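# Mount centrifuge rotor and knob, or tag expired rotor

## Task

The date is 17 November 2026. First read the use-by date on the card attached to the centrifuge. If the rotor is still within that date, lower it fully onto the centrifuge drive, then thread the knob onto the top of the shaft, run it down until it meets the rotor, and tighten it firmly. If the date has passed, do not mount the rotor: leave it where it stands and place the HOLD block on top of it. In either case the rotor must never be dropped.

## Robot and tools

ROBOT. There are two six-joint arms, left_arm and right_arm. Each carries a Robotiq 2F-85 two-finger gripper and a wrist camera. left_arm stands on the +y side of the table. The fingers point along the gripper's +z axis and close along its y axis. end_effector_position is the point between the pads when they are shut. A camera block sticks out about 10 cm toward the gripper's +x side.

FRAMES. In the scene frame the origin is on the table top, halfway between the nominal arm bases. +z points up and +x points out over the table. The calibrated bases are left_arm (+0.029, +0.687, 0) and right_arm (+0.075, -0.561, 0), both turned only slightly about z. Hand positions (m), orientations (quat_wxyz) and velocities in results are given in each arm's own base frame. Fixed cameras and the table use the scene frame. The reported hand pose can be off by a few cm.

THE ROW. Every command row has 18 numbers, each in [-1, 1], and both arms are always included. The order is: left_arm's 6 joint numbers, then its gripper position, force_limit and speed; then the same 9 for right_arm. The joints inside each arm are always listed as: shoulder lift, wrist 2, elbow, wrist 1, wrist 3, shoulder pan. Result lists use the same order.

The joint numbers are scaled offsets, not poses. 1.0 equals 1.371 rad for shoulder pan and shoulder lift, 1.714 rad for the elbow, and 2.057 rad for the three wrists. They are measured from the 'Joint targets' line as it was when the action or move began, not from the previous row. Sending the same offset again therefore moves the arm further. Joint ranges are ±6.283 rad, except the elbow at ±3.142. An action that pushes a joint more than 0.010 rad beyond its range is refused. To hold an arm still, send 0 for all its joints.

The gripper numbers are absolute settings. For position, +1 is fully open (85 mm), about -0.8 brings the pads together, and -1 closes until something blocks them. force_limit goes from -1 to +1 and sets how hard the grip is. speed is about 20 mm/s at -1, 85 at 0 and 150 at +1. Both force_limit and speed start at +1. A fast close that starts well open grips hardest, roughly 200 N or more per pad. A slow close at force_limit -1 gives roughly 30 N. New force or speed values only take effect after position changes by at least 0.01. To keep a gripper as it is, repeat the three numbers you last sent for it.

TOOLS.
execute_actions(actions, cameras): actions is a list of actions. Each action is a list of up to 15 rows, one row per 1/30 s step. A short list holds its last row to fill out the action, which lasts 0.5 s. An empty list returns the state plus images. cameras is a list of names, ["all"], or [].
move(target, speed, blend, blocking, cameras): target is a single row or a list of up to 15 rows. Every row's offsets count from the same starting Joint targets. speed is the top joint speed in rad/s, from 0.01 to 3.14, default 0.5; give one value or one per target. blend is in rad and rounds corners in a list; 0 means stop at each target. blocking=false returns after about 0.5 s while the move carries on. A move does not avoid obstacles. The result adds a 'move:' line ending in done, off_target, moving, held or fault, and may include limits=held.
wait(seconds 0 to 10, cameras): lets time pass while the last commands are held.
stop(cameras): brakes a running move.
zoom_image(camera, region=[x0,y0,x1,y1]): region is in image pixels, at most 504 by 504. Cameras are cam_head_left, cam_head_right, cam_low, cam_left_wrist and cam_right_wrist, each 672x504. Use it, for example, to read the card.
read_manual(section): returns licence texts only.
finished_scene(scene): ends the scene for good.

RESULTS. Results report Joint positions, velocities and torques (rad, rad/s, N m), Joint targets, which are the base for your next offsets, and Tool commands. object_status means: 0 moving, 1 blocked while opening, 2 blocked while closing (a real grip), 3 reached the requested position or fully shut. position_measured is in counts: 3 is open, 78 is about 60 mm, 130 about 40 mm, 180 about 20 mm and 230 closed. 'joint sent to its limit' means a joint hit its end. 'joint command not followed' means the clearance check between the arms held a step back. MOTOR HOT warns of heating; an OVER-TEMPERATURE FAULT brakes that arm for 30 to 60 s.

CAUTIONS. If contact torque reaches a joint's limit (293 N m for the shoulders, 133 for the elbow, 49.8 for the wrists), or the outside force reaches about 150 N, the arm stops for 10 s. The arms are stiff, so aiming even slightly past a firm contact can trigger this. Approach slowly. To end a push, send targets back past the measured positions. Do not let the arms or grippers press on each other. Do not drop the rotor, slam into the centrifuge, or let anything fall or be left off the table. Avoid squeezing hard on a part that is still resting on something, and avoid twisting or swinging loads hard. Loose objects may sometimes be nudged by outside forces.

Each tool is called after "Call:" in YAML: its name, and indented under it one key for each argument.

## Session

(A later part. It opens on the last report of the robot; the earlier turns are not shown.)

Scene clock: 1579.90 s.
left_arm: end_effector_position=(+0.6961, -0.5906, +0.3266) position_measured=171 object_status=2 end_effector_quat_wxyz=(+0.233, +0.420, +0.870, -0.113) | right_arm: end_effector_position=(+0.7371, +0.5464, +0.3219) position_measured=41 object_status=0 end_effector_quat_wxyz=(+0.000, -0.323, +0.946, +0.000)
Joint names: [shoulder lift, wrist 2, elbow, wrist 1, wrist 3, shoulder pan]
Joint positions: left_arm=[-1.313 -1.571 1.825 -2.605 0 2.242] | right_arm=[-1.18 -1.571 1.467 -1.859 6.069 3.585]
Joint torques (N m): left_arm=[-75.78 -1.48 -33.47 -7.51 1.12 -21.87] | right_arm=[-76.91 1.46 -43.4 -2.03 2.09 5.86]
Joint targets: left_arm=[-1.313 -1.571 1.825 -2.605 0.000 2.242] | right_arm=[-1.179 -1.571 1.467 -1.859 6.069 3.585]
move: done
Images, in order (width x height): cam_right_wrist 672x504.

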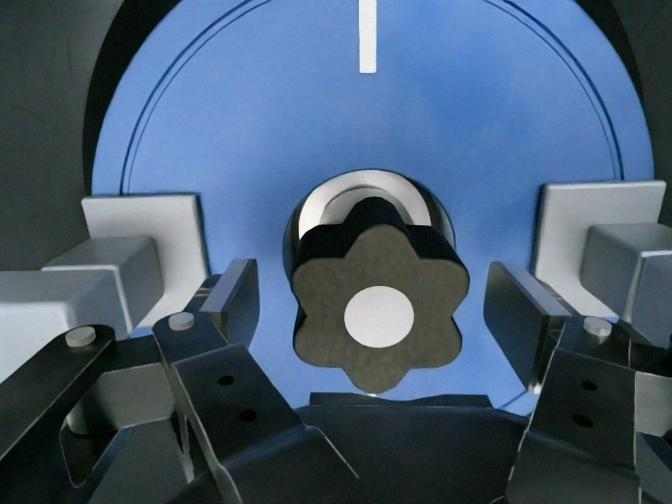

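Call:
execute_actions:
  actions:
    - [[0,0,0,0,0,0,-1,0.3,-1,0,0,0,0,-0.7,0,0.7,0.3,0]]
    - [[0,0,0,0,0,0,-1,0.3,-1,0,0,0,0,-0.7,0,0.7,0.3,0]]
    - [[0,0,0,0,0,0,-1,0.3,-1,0,0,0,0,-0.7,0,0.7,0.3,0]]
    - [[0,0,0,0,0,0,-1,0.3,-1,0,0,0,0,-0.7,0,0.7,0.3,0]]
    - [[0,0,0,0,0,0,-1,0.3,-1,0,0,0,0,-0.7,0,0.7,0.3,0]]
    - [[0,0,0,0,0,0,-1,0.3,-1,0,0,0,0,-0.7,0,0.7,0.3,0]]
    - [[0,0,0,0,0,0,-1,0.3,-1,0,0,0,0,-0.7,0,0.7,0.3,0]]
    - [[0,0,0,0,0,0,-1,0.3,-1,-0.0002,0,-0.0005,0.00056,-0.7,0,0.7,0.3,0]]

Call:
move:
  target: [0,0,0,0,0,0,-1,0.3,-1,0,0,0,0,0,0,-1,0.3,-1]
  cameras: ["cam_right_wrist"]

Call:
move:
  target: [0,0,0,0,0,0,-1,0.3,-1,0.0002,0,0.00054,-0.00059,0.9966,0,-1,0.3,-1]
  speed: 1.5

Scene clock: 1596.43 s.
left_arm: end_effector_position=(+0.6961, -0.5906, +0.3266) position_measured=171 object_status=2 end_effector_quat_wxyz=(+0.233, +0.420, +0.870, -0.113) | right_arm: end_effector_position=(+0.7371, +0.5464, +0.3225) position_measured=41 object_status=3 end_effector_quat_wxyz=(+0.000, +0.193, +0.981, +0.000)
Joint names: [shoulder lift, wrist 2, elbow, wrist 1, wrist 3, shoulder pan]
Joint positions: left_arm=[-1.313 -1.571 1.825 -2.605 0 2.242] | right_arm=[-1.18 -1.571 1.466 -1.858 -5.451 3.585]
Joint torques (N m): left_arm=[-75.5 -1.46 -33.78 -10.16 0.83 -20.19] | right_arm=[-96.27 0.13 -57.12 -1.83 -2.31 7.08]
Joint targets: left_arm=[-1.313 -1.571 1.825 -2.605 0.000 2.242] | right_arm=[-1.180 -1.571 1.466 -1.858 -5.451 3.585]
Step readings (joint positions of left_arm | right_arm):
0: [-1.313 -1.571 1.825 -2.605 0.000 2.242] | [-1.179 -1.571 1.467 -1.859 6.069 3.585]
1: [-1.313 -1.571 1.825 -2.605 0.000 2.242] | [-1.179 -1.571 1.467 -1.859 6.067 3.585]
2: [-1.313 -1.571 1.825 -2.605 0.000 2.242] | [-1.179 -1.571 1.467 -1.859 6.043 3.585]
4: [-1.313 -1.571 1.825 -2.605 0.000 2.242] | [-1.179 -1.571 1.467 -1.859 5.925 3.585]
8: [-1.313 -1.571 1.825 -2.605 0.000 2.242] | [-1.179 -1.571 1.467 -1.859 5.604 3.585]
15: [-1.313 -1.571 1.825 -2.605 0.000 2.242] | [-1.179 -1.571 1.467 -1.859 4.915 3.585]
16: [-1.313 -1.571 1.825 -2.605 0.000 2.242] | [-1.179 -1.571 1.467 -1.859 4.825 3.585]
17: [-1.313 -1.571 1.825 -2.605 0.000 2.242] | [-1.179 -1.571 1.467 -1.859 4.748 3.585]
19: [-1.313 -1.571 1.825 -2.605 0.000 2.242] | [-1.179 -1.571 1.467 -1.859 4.578 3.585]
23: [-1.313 -1.571 1.825 -2.605 0.000 2.242] | [-1.179 -1.571 1.467 -1.859 4.179 3.585]
30: [-1.313 -1.571 1.825 -2.605 0.000 2.242] | [-1.179 -1.571 1.467 -1.859 3.471 3.585]
31: [-1.313 -1.571 1.825 -2.605 0.000 2.242] | [-1.179 -1.571 1.467 -1.859 3.398 3.585]
32: [-1.313 -1.571 1.825 -2.605 0.000 2.242] | [-1.179 -1.571 1.467 -1.859 3.322 3.585]
34: [-1.313 -1.571 1.825 -2.605 0.000 2.242] | [-1.179 -1.571 1.467 -1.859 3.129 3.585]
38: [-1.313 -1.571 1.825 -2.605 0.000 2.242] | [-1.179 -1.571 1.467 -1.859 2.752 3.585]
45: [-1.313 -1.571 1.825 -2.605 0.000 2.242] | [-1.179 -1.571 1.467 -1.859 2.042 3.585]
46: [-1.313 -1.571 1.825 -2.605 0.000 2.242] | [-1.179 -1.571 1.467 -1.859 1.949 3.585]
47: [-1.313 -1.571 1.825 -2.605 0.000 2.242] | [-1.179 -1.571 1.467 -1.859 1.872 3.585]
49: [-1.313 -1.571 1.825 -2.605 0.000 2.242] | [-1.179 -1.571 1.467 -1.859 1.700 3.585]
53: [-1.313 -1.571 1.825 -2.605 0.000 2.242] | [-1.179 -1.571 1.467 -1.859 1.300 3.585]
60: [-1.313 -1.571 1.825 -2.605 0.000 2.242] | [-1.179 -1.571 1.467 -1.859 0.591 3.585]
61: [-1.313 -1.571 1.825 -2.605 0.000 2.242] | [-1.179 -1.571 1.467 -1.859 0.518 3.585]
62: [-1.313 -1.571 1.825 -2.605 0.000 2.242] | [-1.179 -1.571 1.467 -1.859 0.442 3.585]
64: [-1.313 -1.571 1.825 -2.605 0.000 2.242] | [-1.179 -1.571 1.467 -1.859 0.249 3.585]
68: [-1.313 -1.571 1.825 -2.605 0.000 2.242] | [-1.179 -1.571 1.467 -1.859 -0.128 3.585]
75: [-1.313 -1.571 1.825 -2.605 0.000 2.242] | [-1.179 -1.571 1.467 -1.859 -0.838 3.585]
76: [-1.313 -1.571 1.825 -2.605 0.000 2.242] | [-1.179 -1.571 1.467 -1.859 -0.931 3.585]
77: [-1.313 -1.571 1.825 -2.605 0.000 2.242] | [-1.179 -1.571 1.467 -1.859 -1.008 3.585]
79: [-1.313 -1.571 1.825 -2.605 0.000 2.242] | [-1.179 -1.571 1.467 -1.859 -1.180 3.585]
83: [-1.313 -1.571 1.825 -2.605 0.000 2.242] | [-1.179 -1.571 1.467 -1.859 -1.580 3.585]
90: [-1.313 -1.571 1.825 -2.605 0.000 2.242] | [-1.179 -1.571 1.467 -1.859 -2.289 3.585]
91: [-1.313 -1.571 1.825 -2.605 0.000 2.242] | [-1.179 -1.571 1.467 -1.859 -2.362 3.585]
92: [-1.313 -1.571 1.825 -2.605 0.000 2.242] | [-1.179 -1.571 1.467 -1.859 -2.438 3.585]
94: [-1.313 -1.571 1.825 -2.605 0.000 2.242] | [-1.179 -1.571 1.467 -1.859 -2.631 3.585]
98: [-1.313 -1.571 1.825 -2.605 0.000 2.242] | [-1.179 -1.571 1.467 -1.859 -3.008 3.585]
105: [-1.313 -1.571 1.825 -2.605 0.000 2.242] | [-1.179 -1.571 1.467 -1.859 -3.718 3.585]
106: [-1.313 -1.571 1.825 -2.605 0.000 2.242] | [-1.179 -1.571 1.467 -1.859 -3.811 3.585]
107: [-1.313 -1.571 1.825 -2.605 0.000 2.242] | [-1.179 -1.571 1.467 -1.859 -3.888 3.585]
109: [-1.313 -1.571 1.825 -2.605 0.000 2.242] | [-1.179 -1.571 1.467 -1.859 -4.060 3.585]
113: [-1.313 -1.571 1.825 -2.605 0.000 2.242] | [-1.180 -1.571 1.467 -1.858 -4.461 3.585]
120: [-1.313 -1.571 1.825 -2.605 0.000 2.242] | [-1.180 -1.571 1.466 -1.858 -5.169 3.585]

Scene clock: 1598.20 s.
left_arm: end_effector_position=(+0.6961, -0.5906, +0.3266) position_measured=171 object_status=2 end_effector_quat_wxyz=(+0.233, +0.420, +0.870, -0.113) | right_arm: end_effector_position=(+0.7371, +0.5464, +0.3227) position_measured=110 object_status=0 end_effector_quat_wxyz=(+0.001, +0.193, +0.981, +0.000)
Joint names: [shoulder lift, wrist 2, elbow, wrist 1, wrist 3, shoulder pan]
Joint positions: left_arm=[-1.313 -1.571 1.825 -2.605 0 2.242] | right_arm=[-1.18 -1.572 1.466 -1.858 -5.451 3.585]
Joint torques (N m): left_arm=[-74.12 -0.95 -33.62 -10.32 0.73 -20.53] | right_arm=[-62.86 3.04 -50.16 -11.51 -2.11 6.82]
Joint targets: left_arm=[-1.313 -1.571 1.825 -2.605 0.000 2.242] | right_arm=[-1.180 -1.571 1.466 -1.858 -5.451 3.585]
move: done
Images, in order (width x height): cam_right_wrist 672x504.

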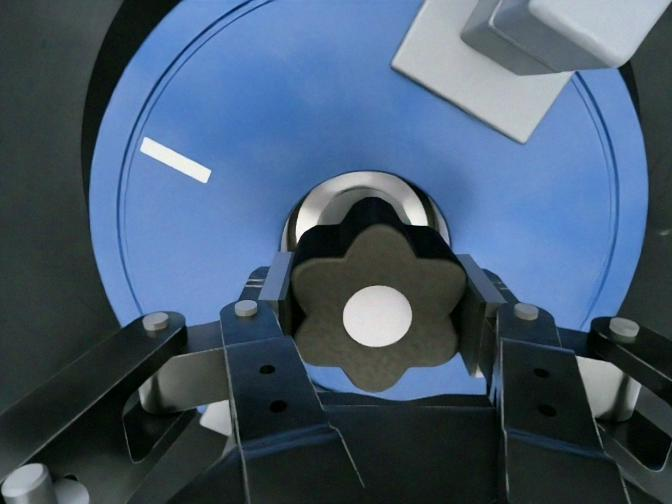

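Scene clock: 1600.50 s.
left_arm: end_effector_position=(+0.6961, -0.5906, +0.3266) position_measured=171 object_status=2 end_effector_quat_wxyz=(+0.233, +0.420, +0.870, -0.113) | right_arm: end_effector_position=(+0.7371, +0.5464, +0.3218) position_measured=110 object_status=2 end_effector_quat_wxyz=(+0.000, +0.939, +0.344, +0.000)
Joint names: [shoulder lift, wrist 2, elbow, wrist 1, wrist 3, shoulder pan]
Joint positions: left_arm=[-1.313 -1.571 1.825 -2.605 0 2.242] | right_arm=[-1.179 -1.571 1.467 -1.859 -3.401 3.585]
Joint torques (N m): left_arm=[-75.59 -9.62 -33.94 -7.96 0.68 -22.55] | right_arm=[-36.14 5.3 -61.45 -34 3.79 7.92]
Joint targets: left_arm=[-1.313 -1.571 1.825 -2.605 0.000 2.242] | right_arm=[-1.179 -1.571 1.467 -1.859 -3.401 3.585]
move: done

Call:
move:
  target: [0,0,0,0,0,0,-1,0.3,-1,0.0002,0,0.00054,-0.00059,0.9966,0,-1,0.3,-1]
  speed: 1.5

Call:
move:
  target: [0,0,0,0,0,0,-1,0.3,-1,0.0002,0,0.00054,-0.00059,0.9966,0,-1,0.3,-1]
  speed: 1.5
  cameras: ["cam_right_wrist","cam_left_wrist"]

Scene clock: 1609.13 s.
left_arm: end_effector_position=(+0.6961, -0.5906, +0.3266) position_measured=171 object_status=2 end_effector_quat_wxyz=(+0.233, +0.420, +0.870, -0.113) | right_arm: end_effector_position=(+0.7371, +0.5465, +0.3211) position_measured=110 object_status=2 end_effector_quat_wxyz=(+0.000, +0.782, -0.624, +0.000)
Joint names: [shoulder lift, wrist 2, elbow, wrist 1, wrist 3, shoulder pan]
Joint positions: left_arm=[-1.313 -1.571 1.825 -2.605 0 2.242] | right_arm=[-1.179 -1.571 1.468 -1.861 -1.351 3.585]
Joint torques (N m): left_arm=[-76.43 -3.83 -34.52 -3.37 0.62 -20.68] | right_arm=[-72.64 -4.97 -56.38 -22.1 2.55 -18.69]
Joint targets: left_arm=[-1.313 -1.571 1.825 -2.605 0.000 2.242] | right_arm=[-1.179 -1.571 1.468 -1.861 -1.351 3.585]
move: done

Scene clock: 1611.43 s.
left_arm: end_effector_position=(+0.6961, -0.5906, +0.3266) position_measured=171 object_status=2 end_effector_quat_wxyz=(+0.233, +0.420, +0.870, -0.113) | right_arm: end_effector_position=(+0.7371, +0.5464, +0.3204) position_measured=110 object_status=2 end_effector_quat_wxyz=(+0.000, +0.128, +0.992, +0.000)
Joint names: [shoulder lift, wrist 2, elbow, wrist 1, wrist 3, shoulder pan]
Joint positions: left_arm=[-1.313 -1.571 1.825 -2.605 0 2.242] | right_arm=[-1.179 -1.571 1.469 -1.862 0.699 3.585]
Joint torques (N m): left_arm=[-75.22 -1.5 -34.41 -5.66 0.23 -21.27] | right_arm=[-84.63 4.07 -57.72 -16.95 2.28 11.22]
Joint targets: left_arm=[-1.313 -1.571 1.825 -2.605 0.000 2.242] | right_arm=[-1.179 -1.571 1.469 -1.862 0.699 3.585]
move: done
Images, in order (width x height): cam_left_wrist 672x504, cam_right_wrist 672x504.

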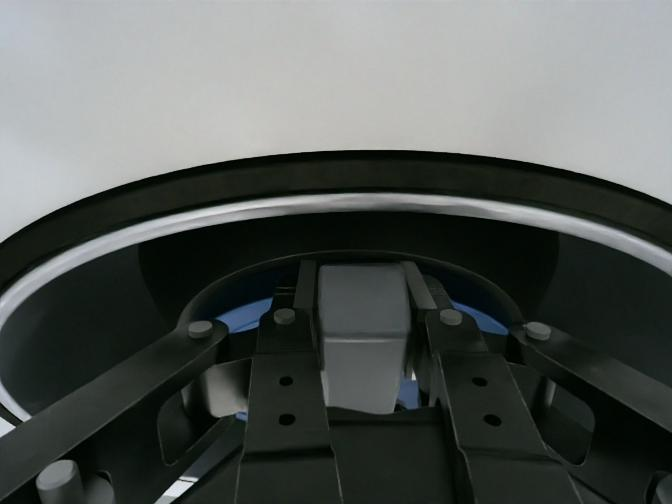

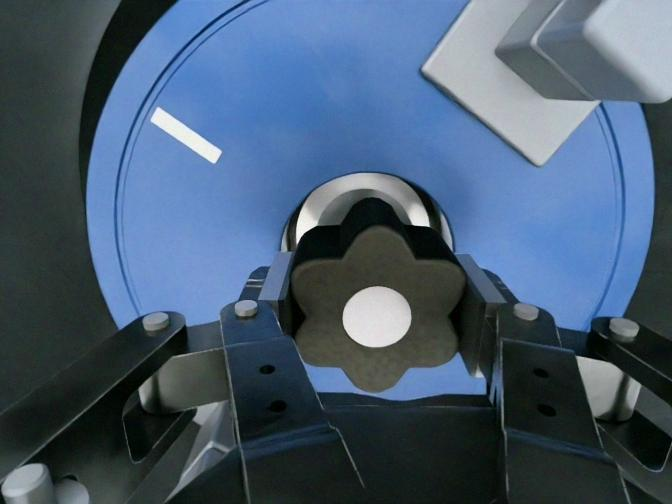

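Call:
move:
  target: [0,0,0,0,0,0,-1,0.3,-1,0.0002,0,0.00054,-0.00059,0.9966,0,-1,0.3,-1]
  speed: 1.5

Call:
move:
  target: [0,0,0,0,0,0,-1,0.3,-1,0.0002,0,0.00054,-0.00059,0.9966,0,-1,0.3,-1]
  speed: 1.5

Call:
move:
  target: [0,0,0,0,0,0,-1,0.3,-1,0.00013,0,0.00034,-0.00037,0.63,0,-1,0.3,-1]
  speed: 1.5
  cameras: ["cam_right_wrist"]

Call:
zoom_image:
  camera: "cam_right_wrist"
  region: [250, 150, 510, 410]

Scene clock: 1625.53 s.
left_arm: end_effector_position=(+0.7138, -0.5774, +0.3270) position_measured=171 object_status=2 end_effector_quat_wxyz=(+0.247, +0.425, +0.866, -0.093) | right_arm: end_effector_position=(+0.7370, +0.5464, +0.3199) position_measured=110 object_status=2 end_effector_quat_wxyz=(+0.000, +0.691, +0.723, +0.000)
Joint names: [shoulder lift, wrist 2, elbow, wrist 1, wrist 3, shoulder pan]
Joint positions: left_arm=[-1.309 -1.535 1.824 -2.618 0.037 2.256] | right_arm=[-1.179 -1.571 1.47 -1.863 1.97 3.585]
Joint torques (N m): left_arm=[-98.96 -0.82 -38.21 -6.69 -4.3 -7.3] | right_arm=[-31.64 1.41 -56.53 -25.2 15.59 -35.25]
Joint targets: left_arm=[-1.309 -1.535 1.824 -2.618 0.037 2.256] | right_arm=[-1.179 -1.571 1.470 -1.863 1.970 3.585]
Tool commands: left_gripper/position=-1.0 left_gripper/force_limit=+0.301961 left_gripper/speed=-1.0 right_gripper/position=-1.0 right_gripper/force_limit=+0.3 right_gripper/speed=-1.0
FORCE FAULT: contact force on the left arm reached its limit, and that arm stopped. The contact can be on any part of that arm, not only on its tool. That arm's remaining commands of this call were not run. That arm is still stopped at the end of this call. That arm stays stopped for about 9 more seconds. Until then a move that you send moves the other arm only, and its call returns only when the move has ended. Once the stop has ended, the next robot result says so. If the stop ends while you think or write, that arm runs what you send next, counted from new Joint targets: where its joints stand when the stop ends. While its stop runs, that arm takes no new command, but its gripper still runs the gripper command that each later call begins with. Until it ends, the stop uses up actions while you think or wait. An arm that is not stopped still takes commands.
move: fault (left_arm), off_target (right_arm; braked at the fault stop of left_arm); left_arm: the wrist 3 is farthest, 0.037 rad from its target; right_arm: the wrist 3 is farthest, 0.780 rad from its target

not run: an earlier result of this reply reported a stop or a fault. Calls in your next reply go to the robot.

not run: an earlier result of this reply reported a stop or a fault. Calls in your next reply go to the robot.

Scaled by 1.938 from the camera's 672x504 image, which has a finer 960x720 frame.
This view is cut from an older image: the scene may have changed since it was taken.

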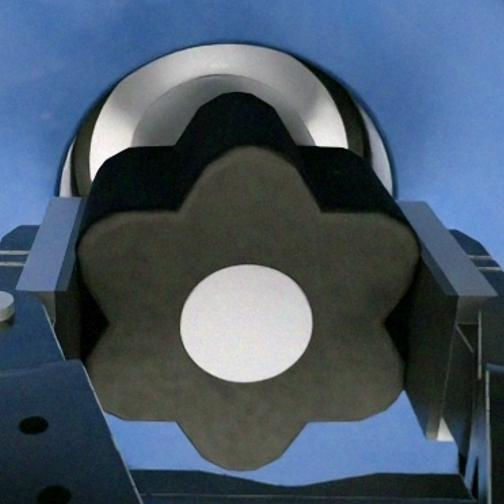

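Call:
wait:
  seconds: 0.2
  cameras: ["cam_right_wrist","cam_left_wrist","cam_head_left"]

Call:
zoom_image:
  camera: "cam_right_wrist"
  region: [250, 150, 510, 410]

Scene clock: 1632.63 s.
left_arm: end_effector_position=(+0.7138, -0.5774, +0.3270) position_measured=171 object_status=2 end_effector_quat_wxyz=(+0.247, +0.425, +0.866, -0.093) | right_arm: end_effector_position=(+0.7370, +0.5464, +0.3199) position_measured=110 object_status=2 end_effector_quat_wxyz=(+0.000, +0.691, +0.723, +0.000)
Joint names: [shoulder lift, wrist 2, elbow, wrist 1, wrist 3, shoulder pan]
Joint positions: left_arm=[-1.309 -1.535 1.824 -2.618 0.037 2.256] | right_arm=[-1.179 -1.571 1.47 -1.863 1.97 3.585]
Joint torques (N m): left_arm=[-100.84 -0.47 -38.76 -6.24 -3.89 -5.95] | right_arm=[-30.96 1.46 -56.08 -24.89 15.66 -36.43]
Joint targets: left_arm=[-1.309 -1.535 1.824 -2.618 0.037 2.256] | right_arm=[-1.179 -1.571 1.470 -1.863 1.970 3.585]
Tool commands: left_gripper/position=-1.0 left_gripper/force_limit=+0.301961 left_gripper/speed=-1.0 right_gripper/position=-1.0 right_gripper/force_limit=+0.3 right_gripper/speed=-1.0
FORCE FAULT, CONTINUED: the left arm was still stopped when this call began, by the force fault that an earlier result reported. Since the last result the stop counts as 14 of the actions that you can send in this scene. That arm is still stopped at the end of this call. That arm stays stopped for about 2 more seconds. If the stop ends while you think or write, that arm runs what you send next, counted from new Joint targets: where its joints stand when the stop ends. While its stop runs, that arm takes no new command, but its gripper still runs the gripper command that each later call begins with.
wait: 0.20 s; at rest from the start
Images, in order (width x height): cam_head_left 672x504, cam_left_wrist 672x504, cam_right_wrist 672x504.

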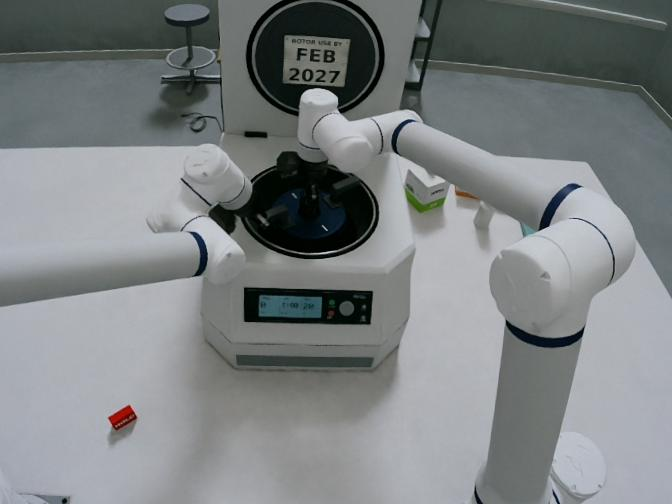

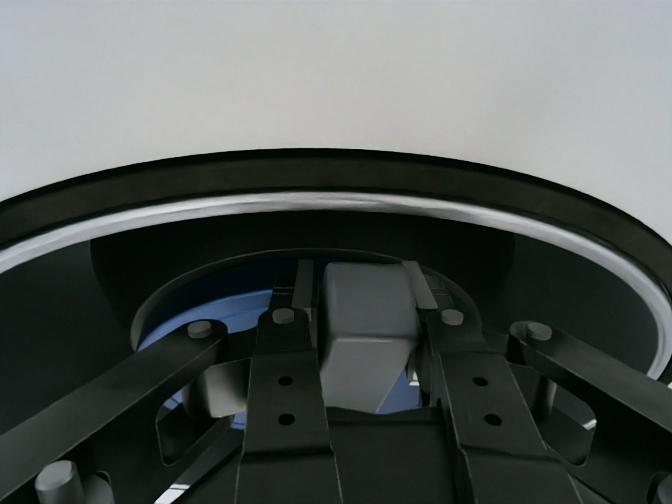

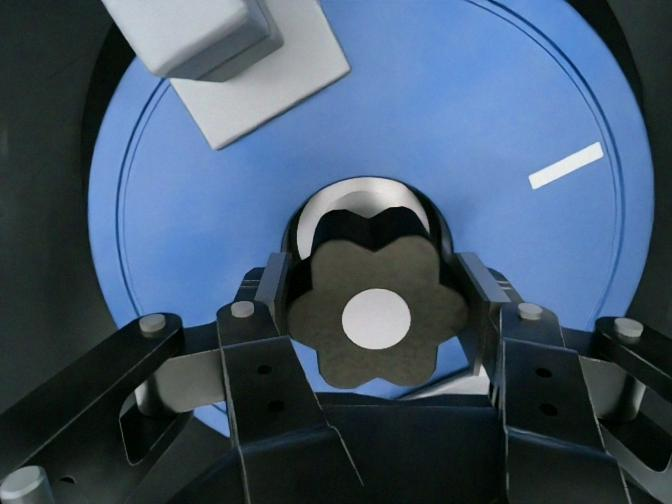

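Scaled by 1.938 from the camera's 672x504 image, which has a finer 960x720 frame.

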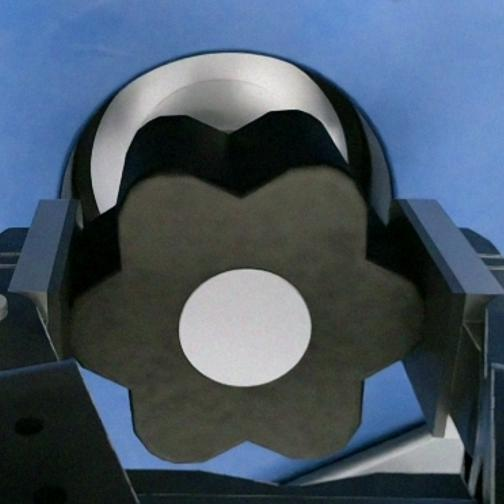

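Call:
move:
  target: [0,0,0,0,0,0,-1,0.3,-1,0,0,0,0,-0.0146,0,-1,0.3,-1]
  speed: 0.1

Scene clock: 1640.50 s.
left_arm: end_effector_position=(+0.7137, -0.5775, +0.3269) position_measured=171 object_status=2 end_effector_quat_wxyz=(+0.247, +0.425, +0.866, -0.093) | right_arm: end_effector_position=(+0.7370, +0.5464, +0.3199) position_measured=110 object_status=2 end_effector_quat_wxyz=(+0.000, +0.680, +0.733, +0.000)
Joint names: [shoulder lift, wrist 2, elbow, wrist 1, wrist 3, shoulder pan]
Joint positions: left_arm=[-1.309 -1.535 1.824 -2.618 0.037 2.256] | right_arm=[-1.179 -1.571 1.47 -1.863 1.94 3.585]
Joint torques (N m): left_arm=[-123.21 9.84 -38.8 -7.56 -6.73 8.25] | right_arm=[-32.04 1.35 -56.31 -25.18 5.05 -28.31]
Joint targets: left_arm=[-1.309 -1.535 1.824 -2.618 0.037 2.256] | right_arm=[-1.179 -1.571 1.470 -1.863 1.940 3.585]
FORCE FAULT, CONTINUED: the left arm's stop, for the force fault that an earlier result reported, is over. The rest of the stop counts as 3 of the actions that you can send in this scene. The stop ended before this call began, so that arm ran this call's commands, counted from new Joint targets: where its joints stood when the stop ended.
move: done

Call:
move:
  target:
    - [0,0,0,0,0,0,-1,0.3,-1,0,0,0,0,0,0,0.7,0.3,0]
    - [0,0,0,0,0,0,-1,0.3,-1,0,0,0,0,-0.2545,0,0.7,0.3,0]
    - [0,0,0,0,0,0,-1,0.3,-1,0,0,0,0,-0.2545,0,-1,0.3,-1]
  speed: 0.8
  cameras: ["cam_right_wrist","cam_left_wrist"]

Call:
zoom_image:
  camera: "cam_right_wrist"
  region: [250, 150, 510, 410]

Scene clock: 1653.90 s.
left_arm: end_effector_position=(+0.7138, -0.5774, +0.3270) position_measured=171 object_status=2 end_effector_quat_wxyz=(+0.247, +0.425, +0.866, -0.093) | right_arm: end_effector_position=(+0.7370, +0.5464, +0.3201) position_measured=108 object_status=0 end_effector_quat_wxyz=(+0.000, +0.467, +0.884, +0.000)
Joint names: [shoulder lift, wrist 2, elbow, wrist 1, wrist 3, shoulder pan]
Joint positions: left_arm=[-1.309 -1.535 1.824 -2.618 0.037 2.256] | right_arm=[-1.179 -1.571 1.47 -1.862 1.416 3.585]
Joint torques (N m): left_arm=[-57.95 21.34 -38.7 -11.85 -4.49 53.43] | right_arm=[-30.28 1.49 -55.55 -24.66 -1.15 12.27]
Joint targets: left_arm=[-1.309 -1.535 1.824 -2.618 0.037 2.256] | right_arm=[-1.179 -1.571 1.470 -1.863 1.416 3.585]
move: done
Images, in order (width x height): cam_left_wrist 672x504, cam_right_wrist 672x504.

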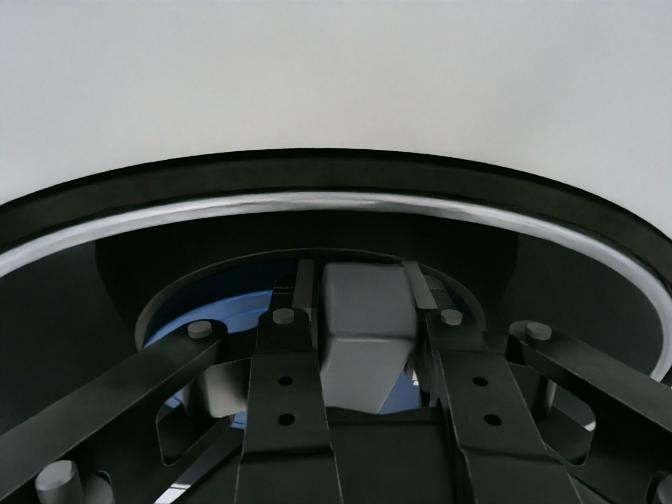

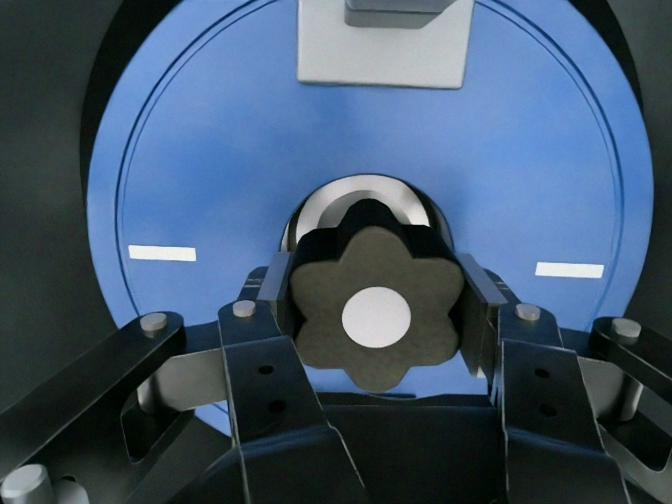

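Scaled by 1.938 from the camera's 672x504 image, which has a finer 960x720 frame.

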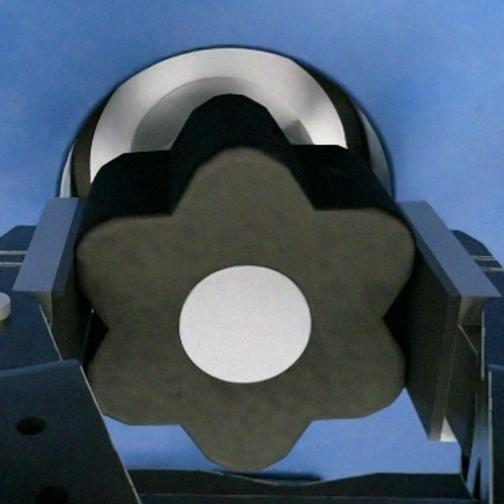

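Call:
move:
  target: [0,0,0,0,0,0,-1,0.3,-1,0,0,0,0,0.0292,0,-1,0.3,-1]
  speed: 0.2

Scene clock: 1660.63 s.
left_arm: end_effector_position=(+0.7138, -0.5773, +0.3270) position_measured=171 object_status=2 end_effector_quat_wxyz=(+0.247, +0.425, +0.866, -0.093) | right_arm: end_effector_position=(+0.7371, +0.5463, +0.3199) position_measured=108 object_status=2 end_effector_quat_wxyz=(+0.000, +0.494, +0.870, +0.000)
Joint names: [shoulder lift, wrist 2, elbow, wrist 1, wrist 3, shoulder pan]
Joint positions: left_arm=[-1.309 -1.535 1.824 -2.618 0.037 2.256] | right_arm=[-1.179 -1.571 1.47 -1.863 1.476 3.585]
Joint torques (N m): left_arm=[-95.67 12.1 -38.83 -8.18 -4.4 23.48] | right_arm=[-21.54 11.88 -46.93 -25.68 9.02 10.63]
Joint targets: left_arm=[-1.309 -1.535 1.824 -2.618 0.037 2.256] | right_arm=[-1.179 -1.571 1.470 -1.863 1.476 3.585]
move: done

Call:
move:
  target: [0,0,0,0,0,0,-1,0.3,-1,0,0,0,0,0.0175,0,-1,0.3,-1]
  speed: 0.15

Scene clock: 1664.27 s.
left_arm: end_effector_position=(+0.7138, -0.5774, +0.3270) position_measured=171 object_status=2 end_effector_quat_wxyz=(+0.247, +0.425, +0.866, -0.093) | right_arm: end_effector_position=(+0.7370, +0.5464, +0.3199) position_measured=108 object_status=2 end_effector_quat_wxyz=(+0.000, +0.509, +0.861, +0.000)
Joint names: [shoulder lift, wrist 2, elbow, wrist 1, wrist 3, shoulder pan]
Joint positions: left_arm=[-1.309 -1.535 1.824 -2.618 0.037 2.256] | right_arm=[-1.179 -1.571 1.47 -1.863 1.512 3.585]
Joint torques (N m): left_arm=[-113.23 10.11 -38.46 -7.67 -4.61 9.37] | right_arm=[-23.63 16.45 -47.55 -26.04 9.16 29.06]
Joint targets: left_arm=[-1.309 -1.535 1.824 -2.618 0.037 2.256] | right_arm=[-1.179 -1.571 1.470 -1.863 1.512 3.585]
move: done

Call:
move:
  target:
    - [0,0,0,0,0,0,-1,0.3,-1,0,0,0,0,-0.0243,0,-1,0.3,-1]
    - [0,0,0,0,0,0,0.3,0.3,-0.5,0,0,0,0,-0.0243,0,0.7,0.3,-0.5]
    - [-0.0505,0,0,0.0332,0,0,0.3,0.3,-0.5,-0.0179,0,-0.0482,0.0527,-0.0243,0,0.7,0.3,-0.5]
    - [-0.1011,0,0,0.0664,0,0,0.3,0.3,-0.5,-0.0284,0,-0.1039,0.1061,-0.0243,0,0.7,0.3,-0.5]
  speed: [0.2,0.2,0.2,0.3]
  blend: [0,0,0.02,0]
  cameras: ["all"]

Call:
zoom_image:
  camera: "cam_right_wrist"
  region: [220, 60, 520, 360]

Call:
zoom_image:
  camera: "cam_head_left"
  region: [240, 150, 380, 270]

Call:
zoom_image:
  camera: "cam_left_wrist"
  region: [160, 100, 560, 400]

Scene clock: 1680.20 s.
left_arm: end_effector_position=(+0.6827, -0.5394, +0.4150) position_measured=91 object_status=3 end_effector_quat_wxyz=(+0.248, +0.425, +0.866, -0.093) | right_arm: end_effector_position=(+0.7369, +0.5463, +0.4499) position_measured=41 object_status=3 end_effector_quat_wxyz=(+0.000, +0.488, +0.873, +0.000)
Joint names: [shoulder lift, wrist 2, elbow, wrist 1, wrist 3, shoulder pan]
Joint positions: left_arm=[-1.448 -1.535 1.824 -2.482 0.037 2.256] | right_arm=[-1.218 -1.571 1.292 -1.645 1.462 3.585]
Joint torques (N m): left_arm=[-109.36 -2.39 -44.25 -4.29 1.33 3.74] | right_arm=[-93.87 -1.56 -59.51 -2.4 1.61 -13.96]
Joint targets: left_arm=[-1.448 -1.535 1.824 -2.482 0.037 2.256] | right_arm=[-1.218 -1.571 1.292 -1.644 1.462 3.585]
move: done

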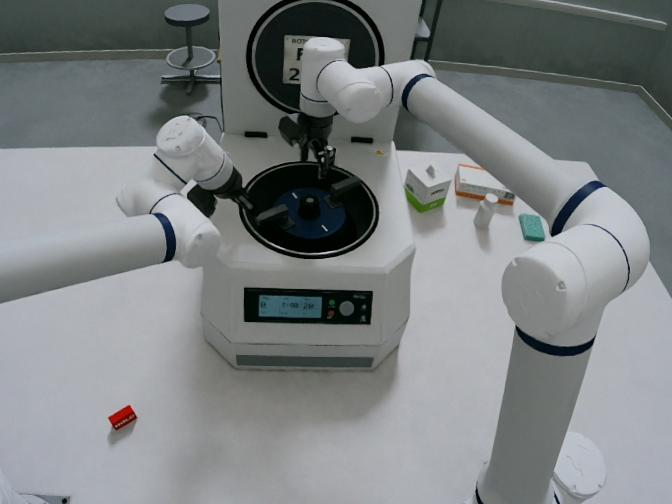

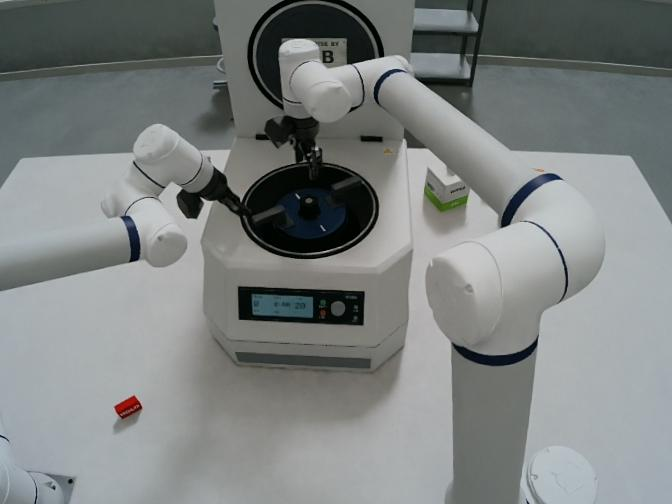

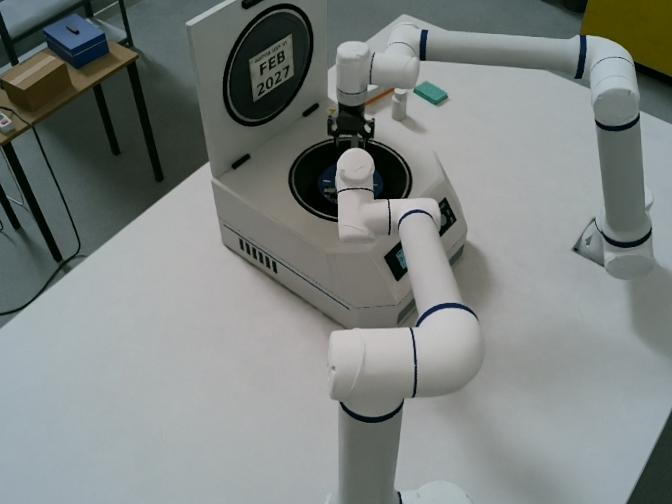

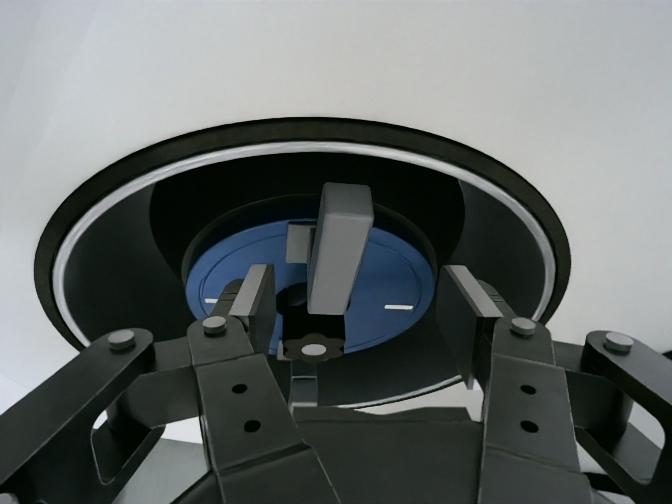

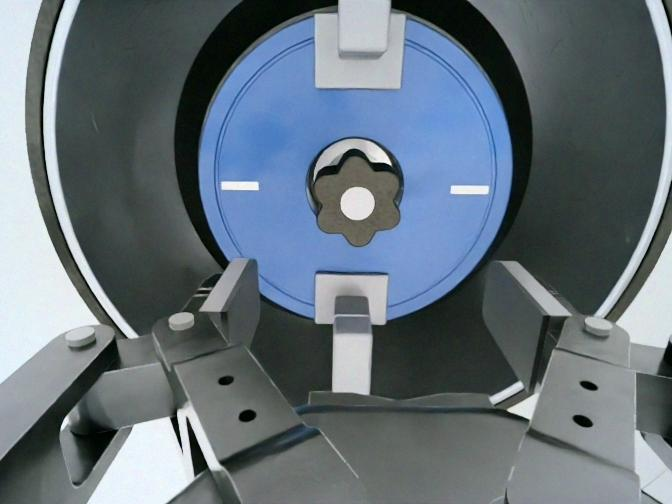

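Scaled by 1.680 from the camera's 672x504 image, which has a finer 960x720 frame.

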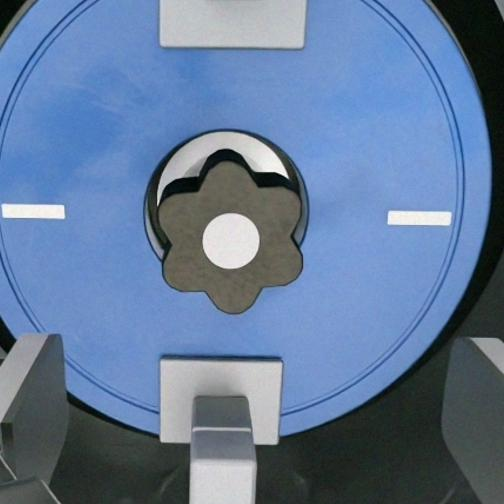

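Scaled by 3.600 from the camera's 672x504 image, which has a finer 960x720 frame.

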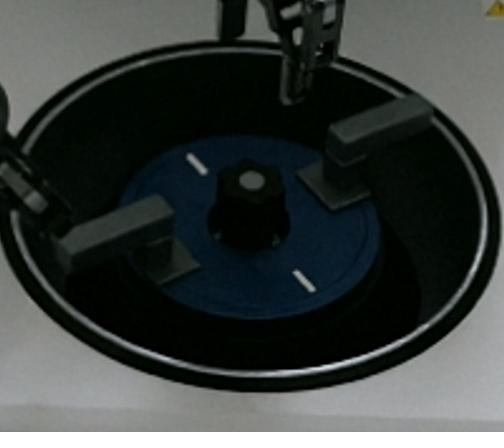

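Scaled by 1.260 from the camera's 672x504 image, which has a finer 960x720 frame.

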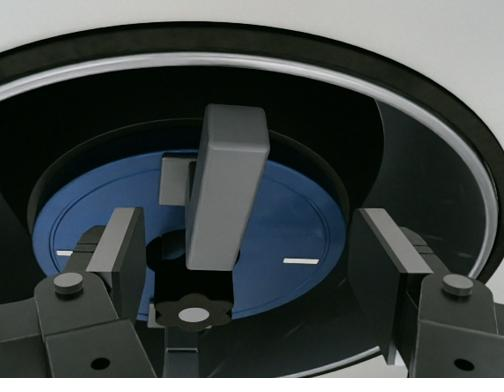

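Call:
zoom_image:
  camera: "cam_head_left"
  region: [285, 185, 335, 230]

Call:
zoom_image:
  camera: "cam_head_right"
  region: [285, 185, 335, 230]

Call:
zoom_image:
  camera: "cam_right_wrist"
  region: [300, 120, 420, 260]

Scaled by 10.080 from the camera's 672x504 image, which has a finer 960x720 frame.

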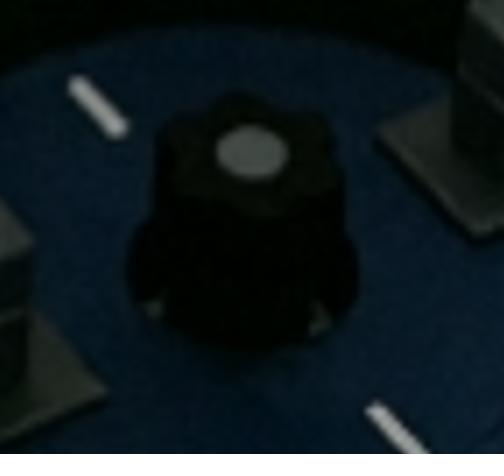

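Scaled by 10.080 from the camera's 672x504 image, which has a finer 960x720 frame.

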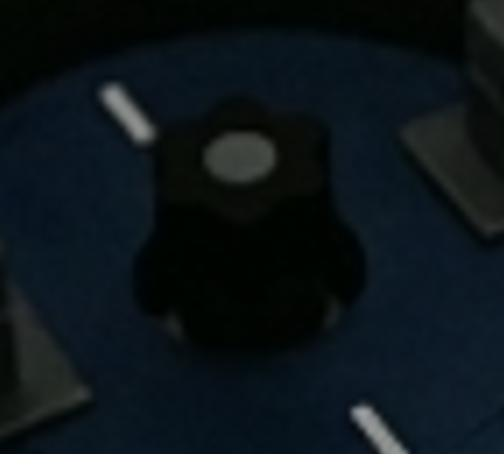

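Scaled by 3.600 from the camera's 672x504 image, which has a finer 960x720 frame.

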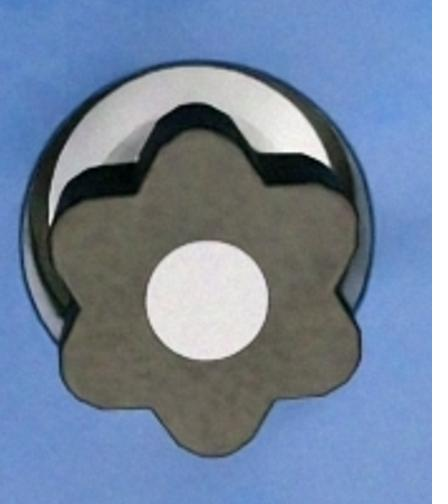

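Call:
finished_scene:

The scene is finished: the task was done.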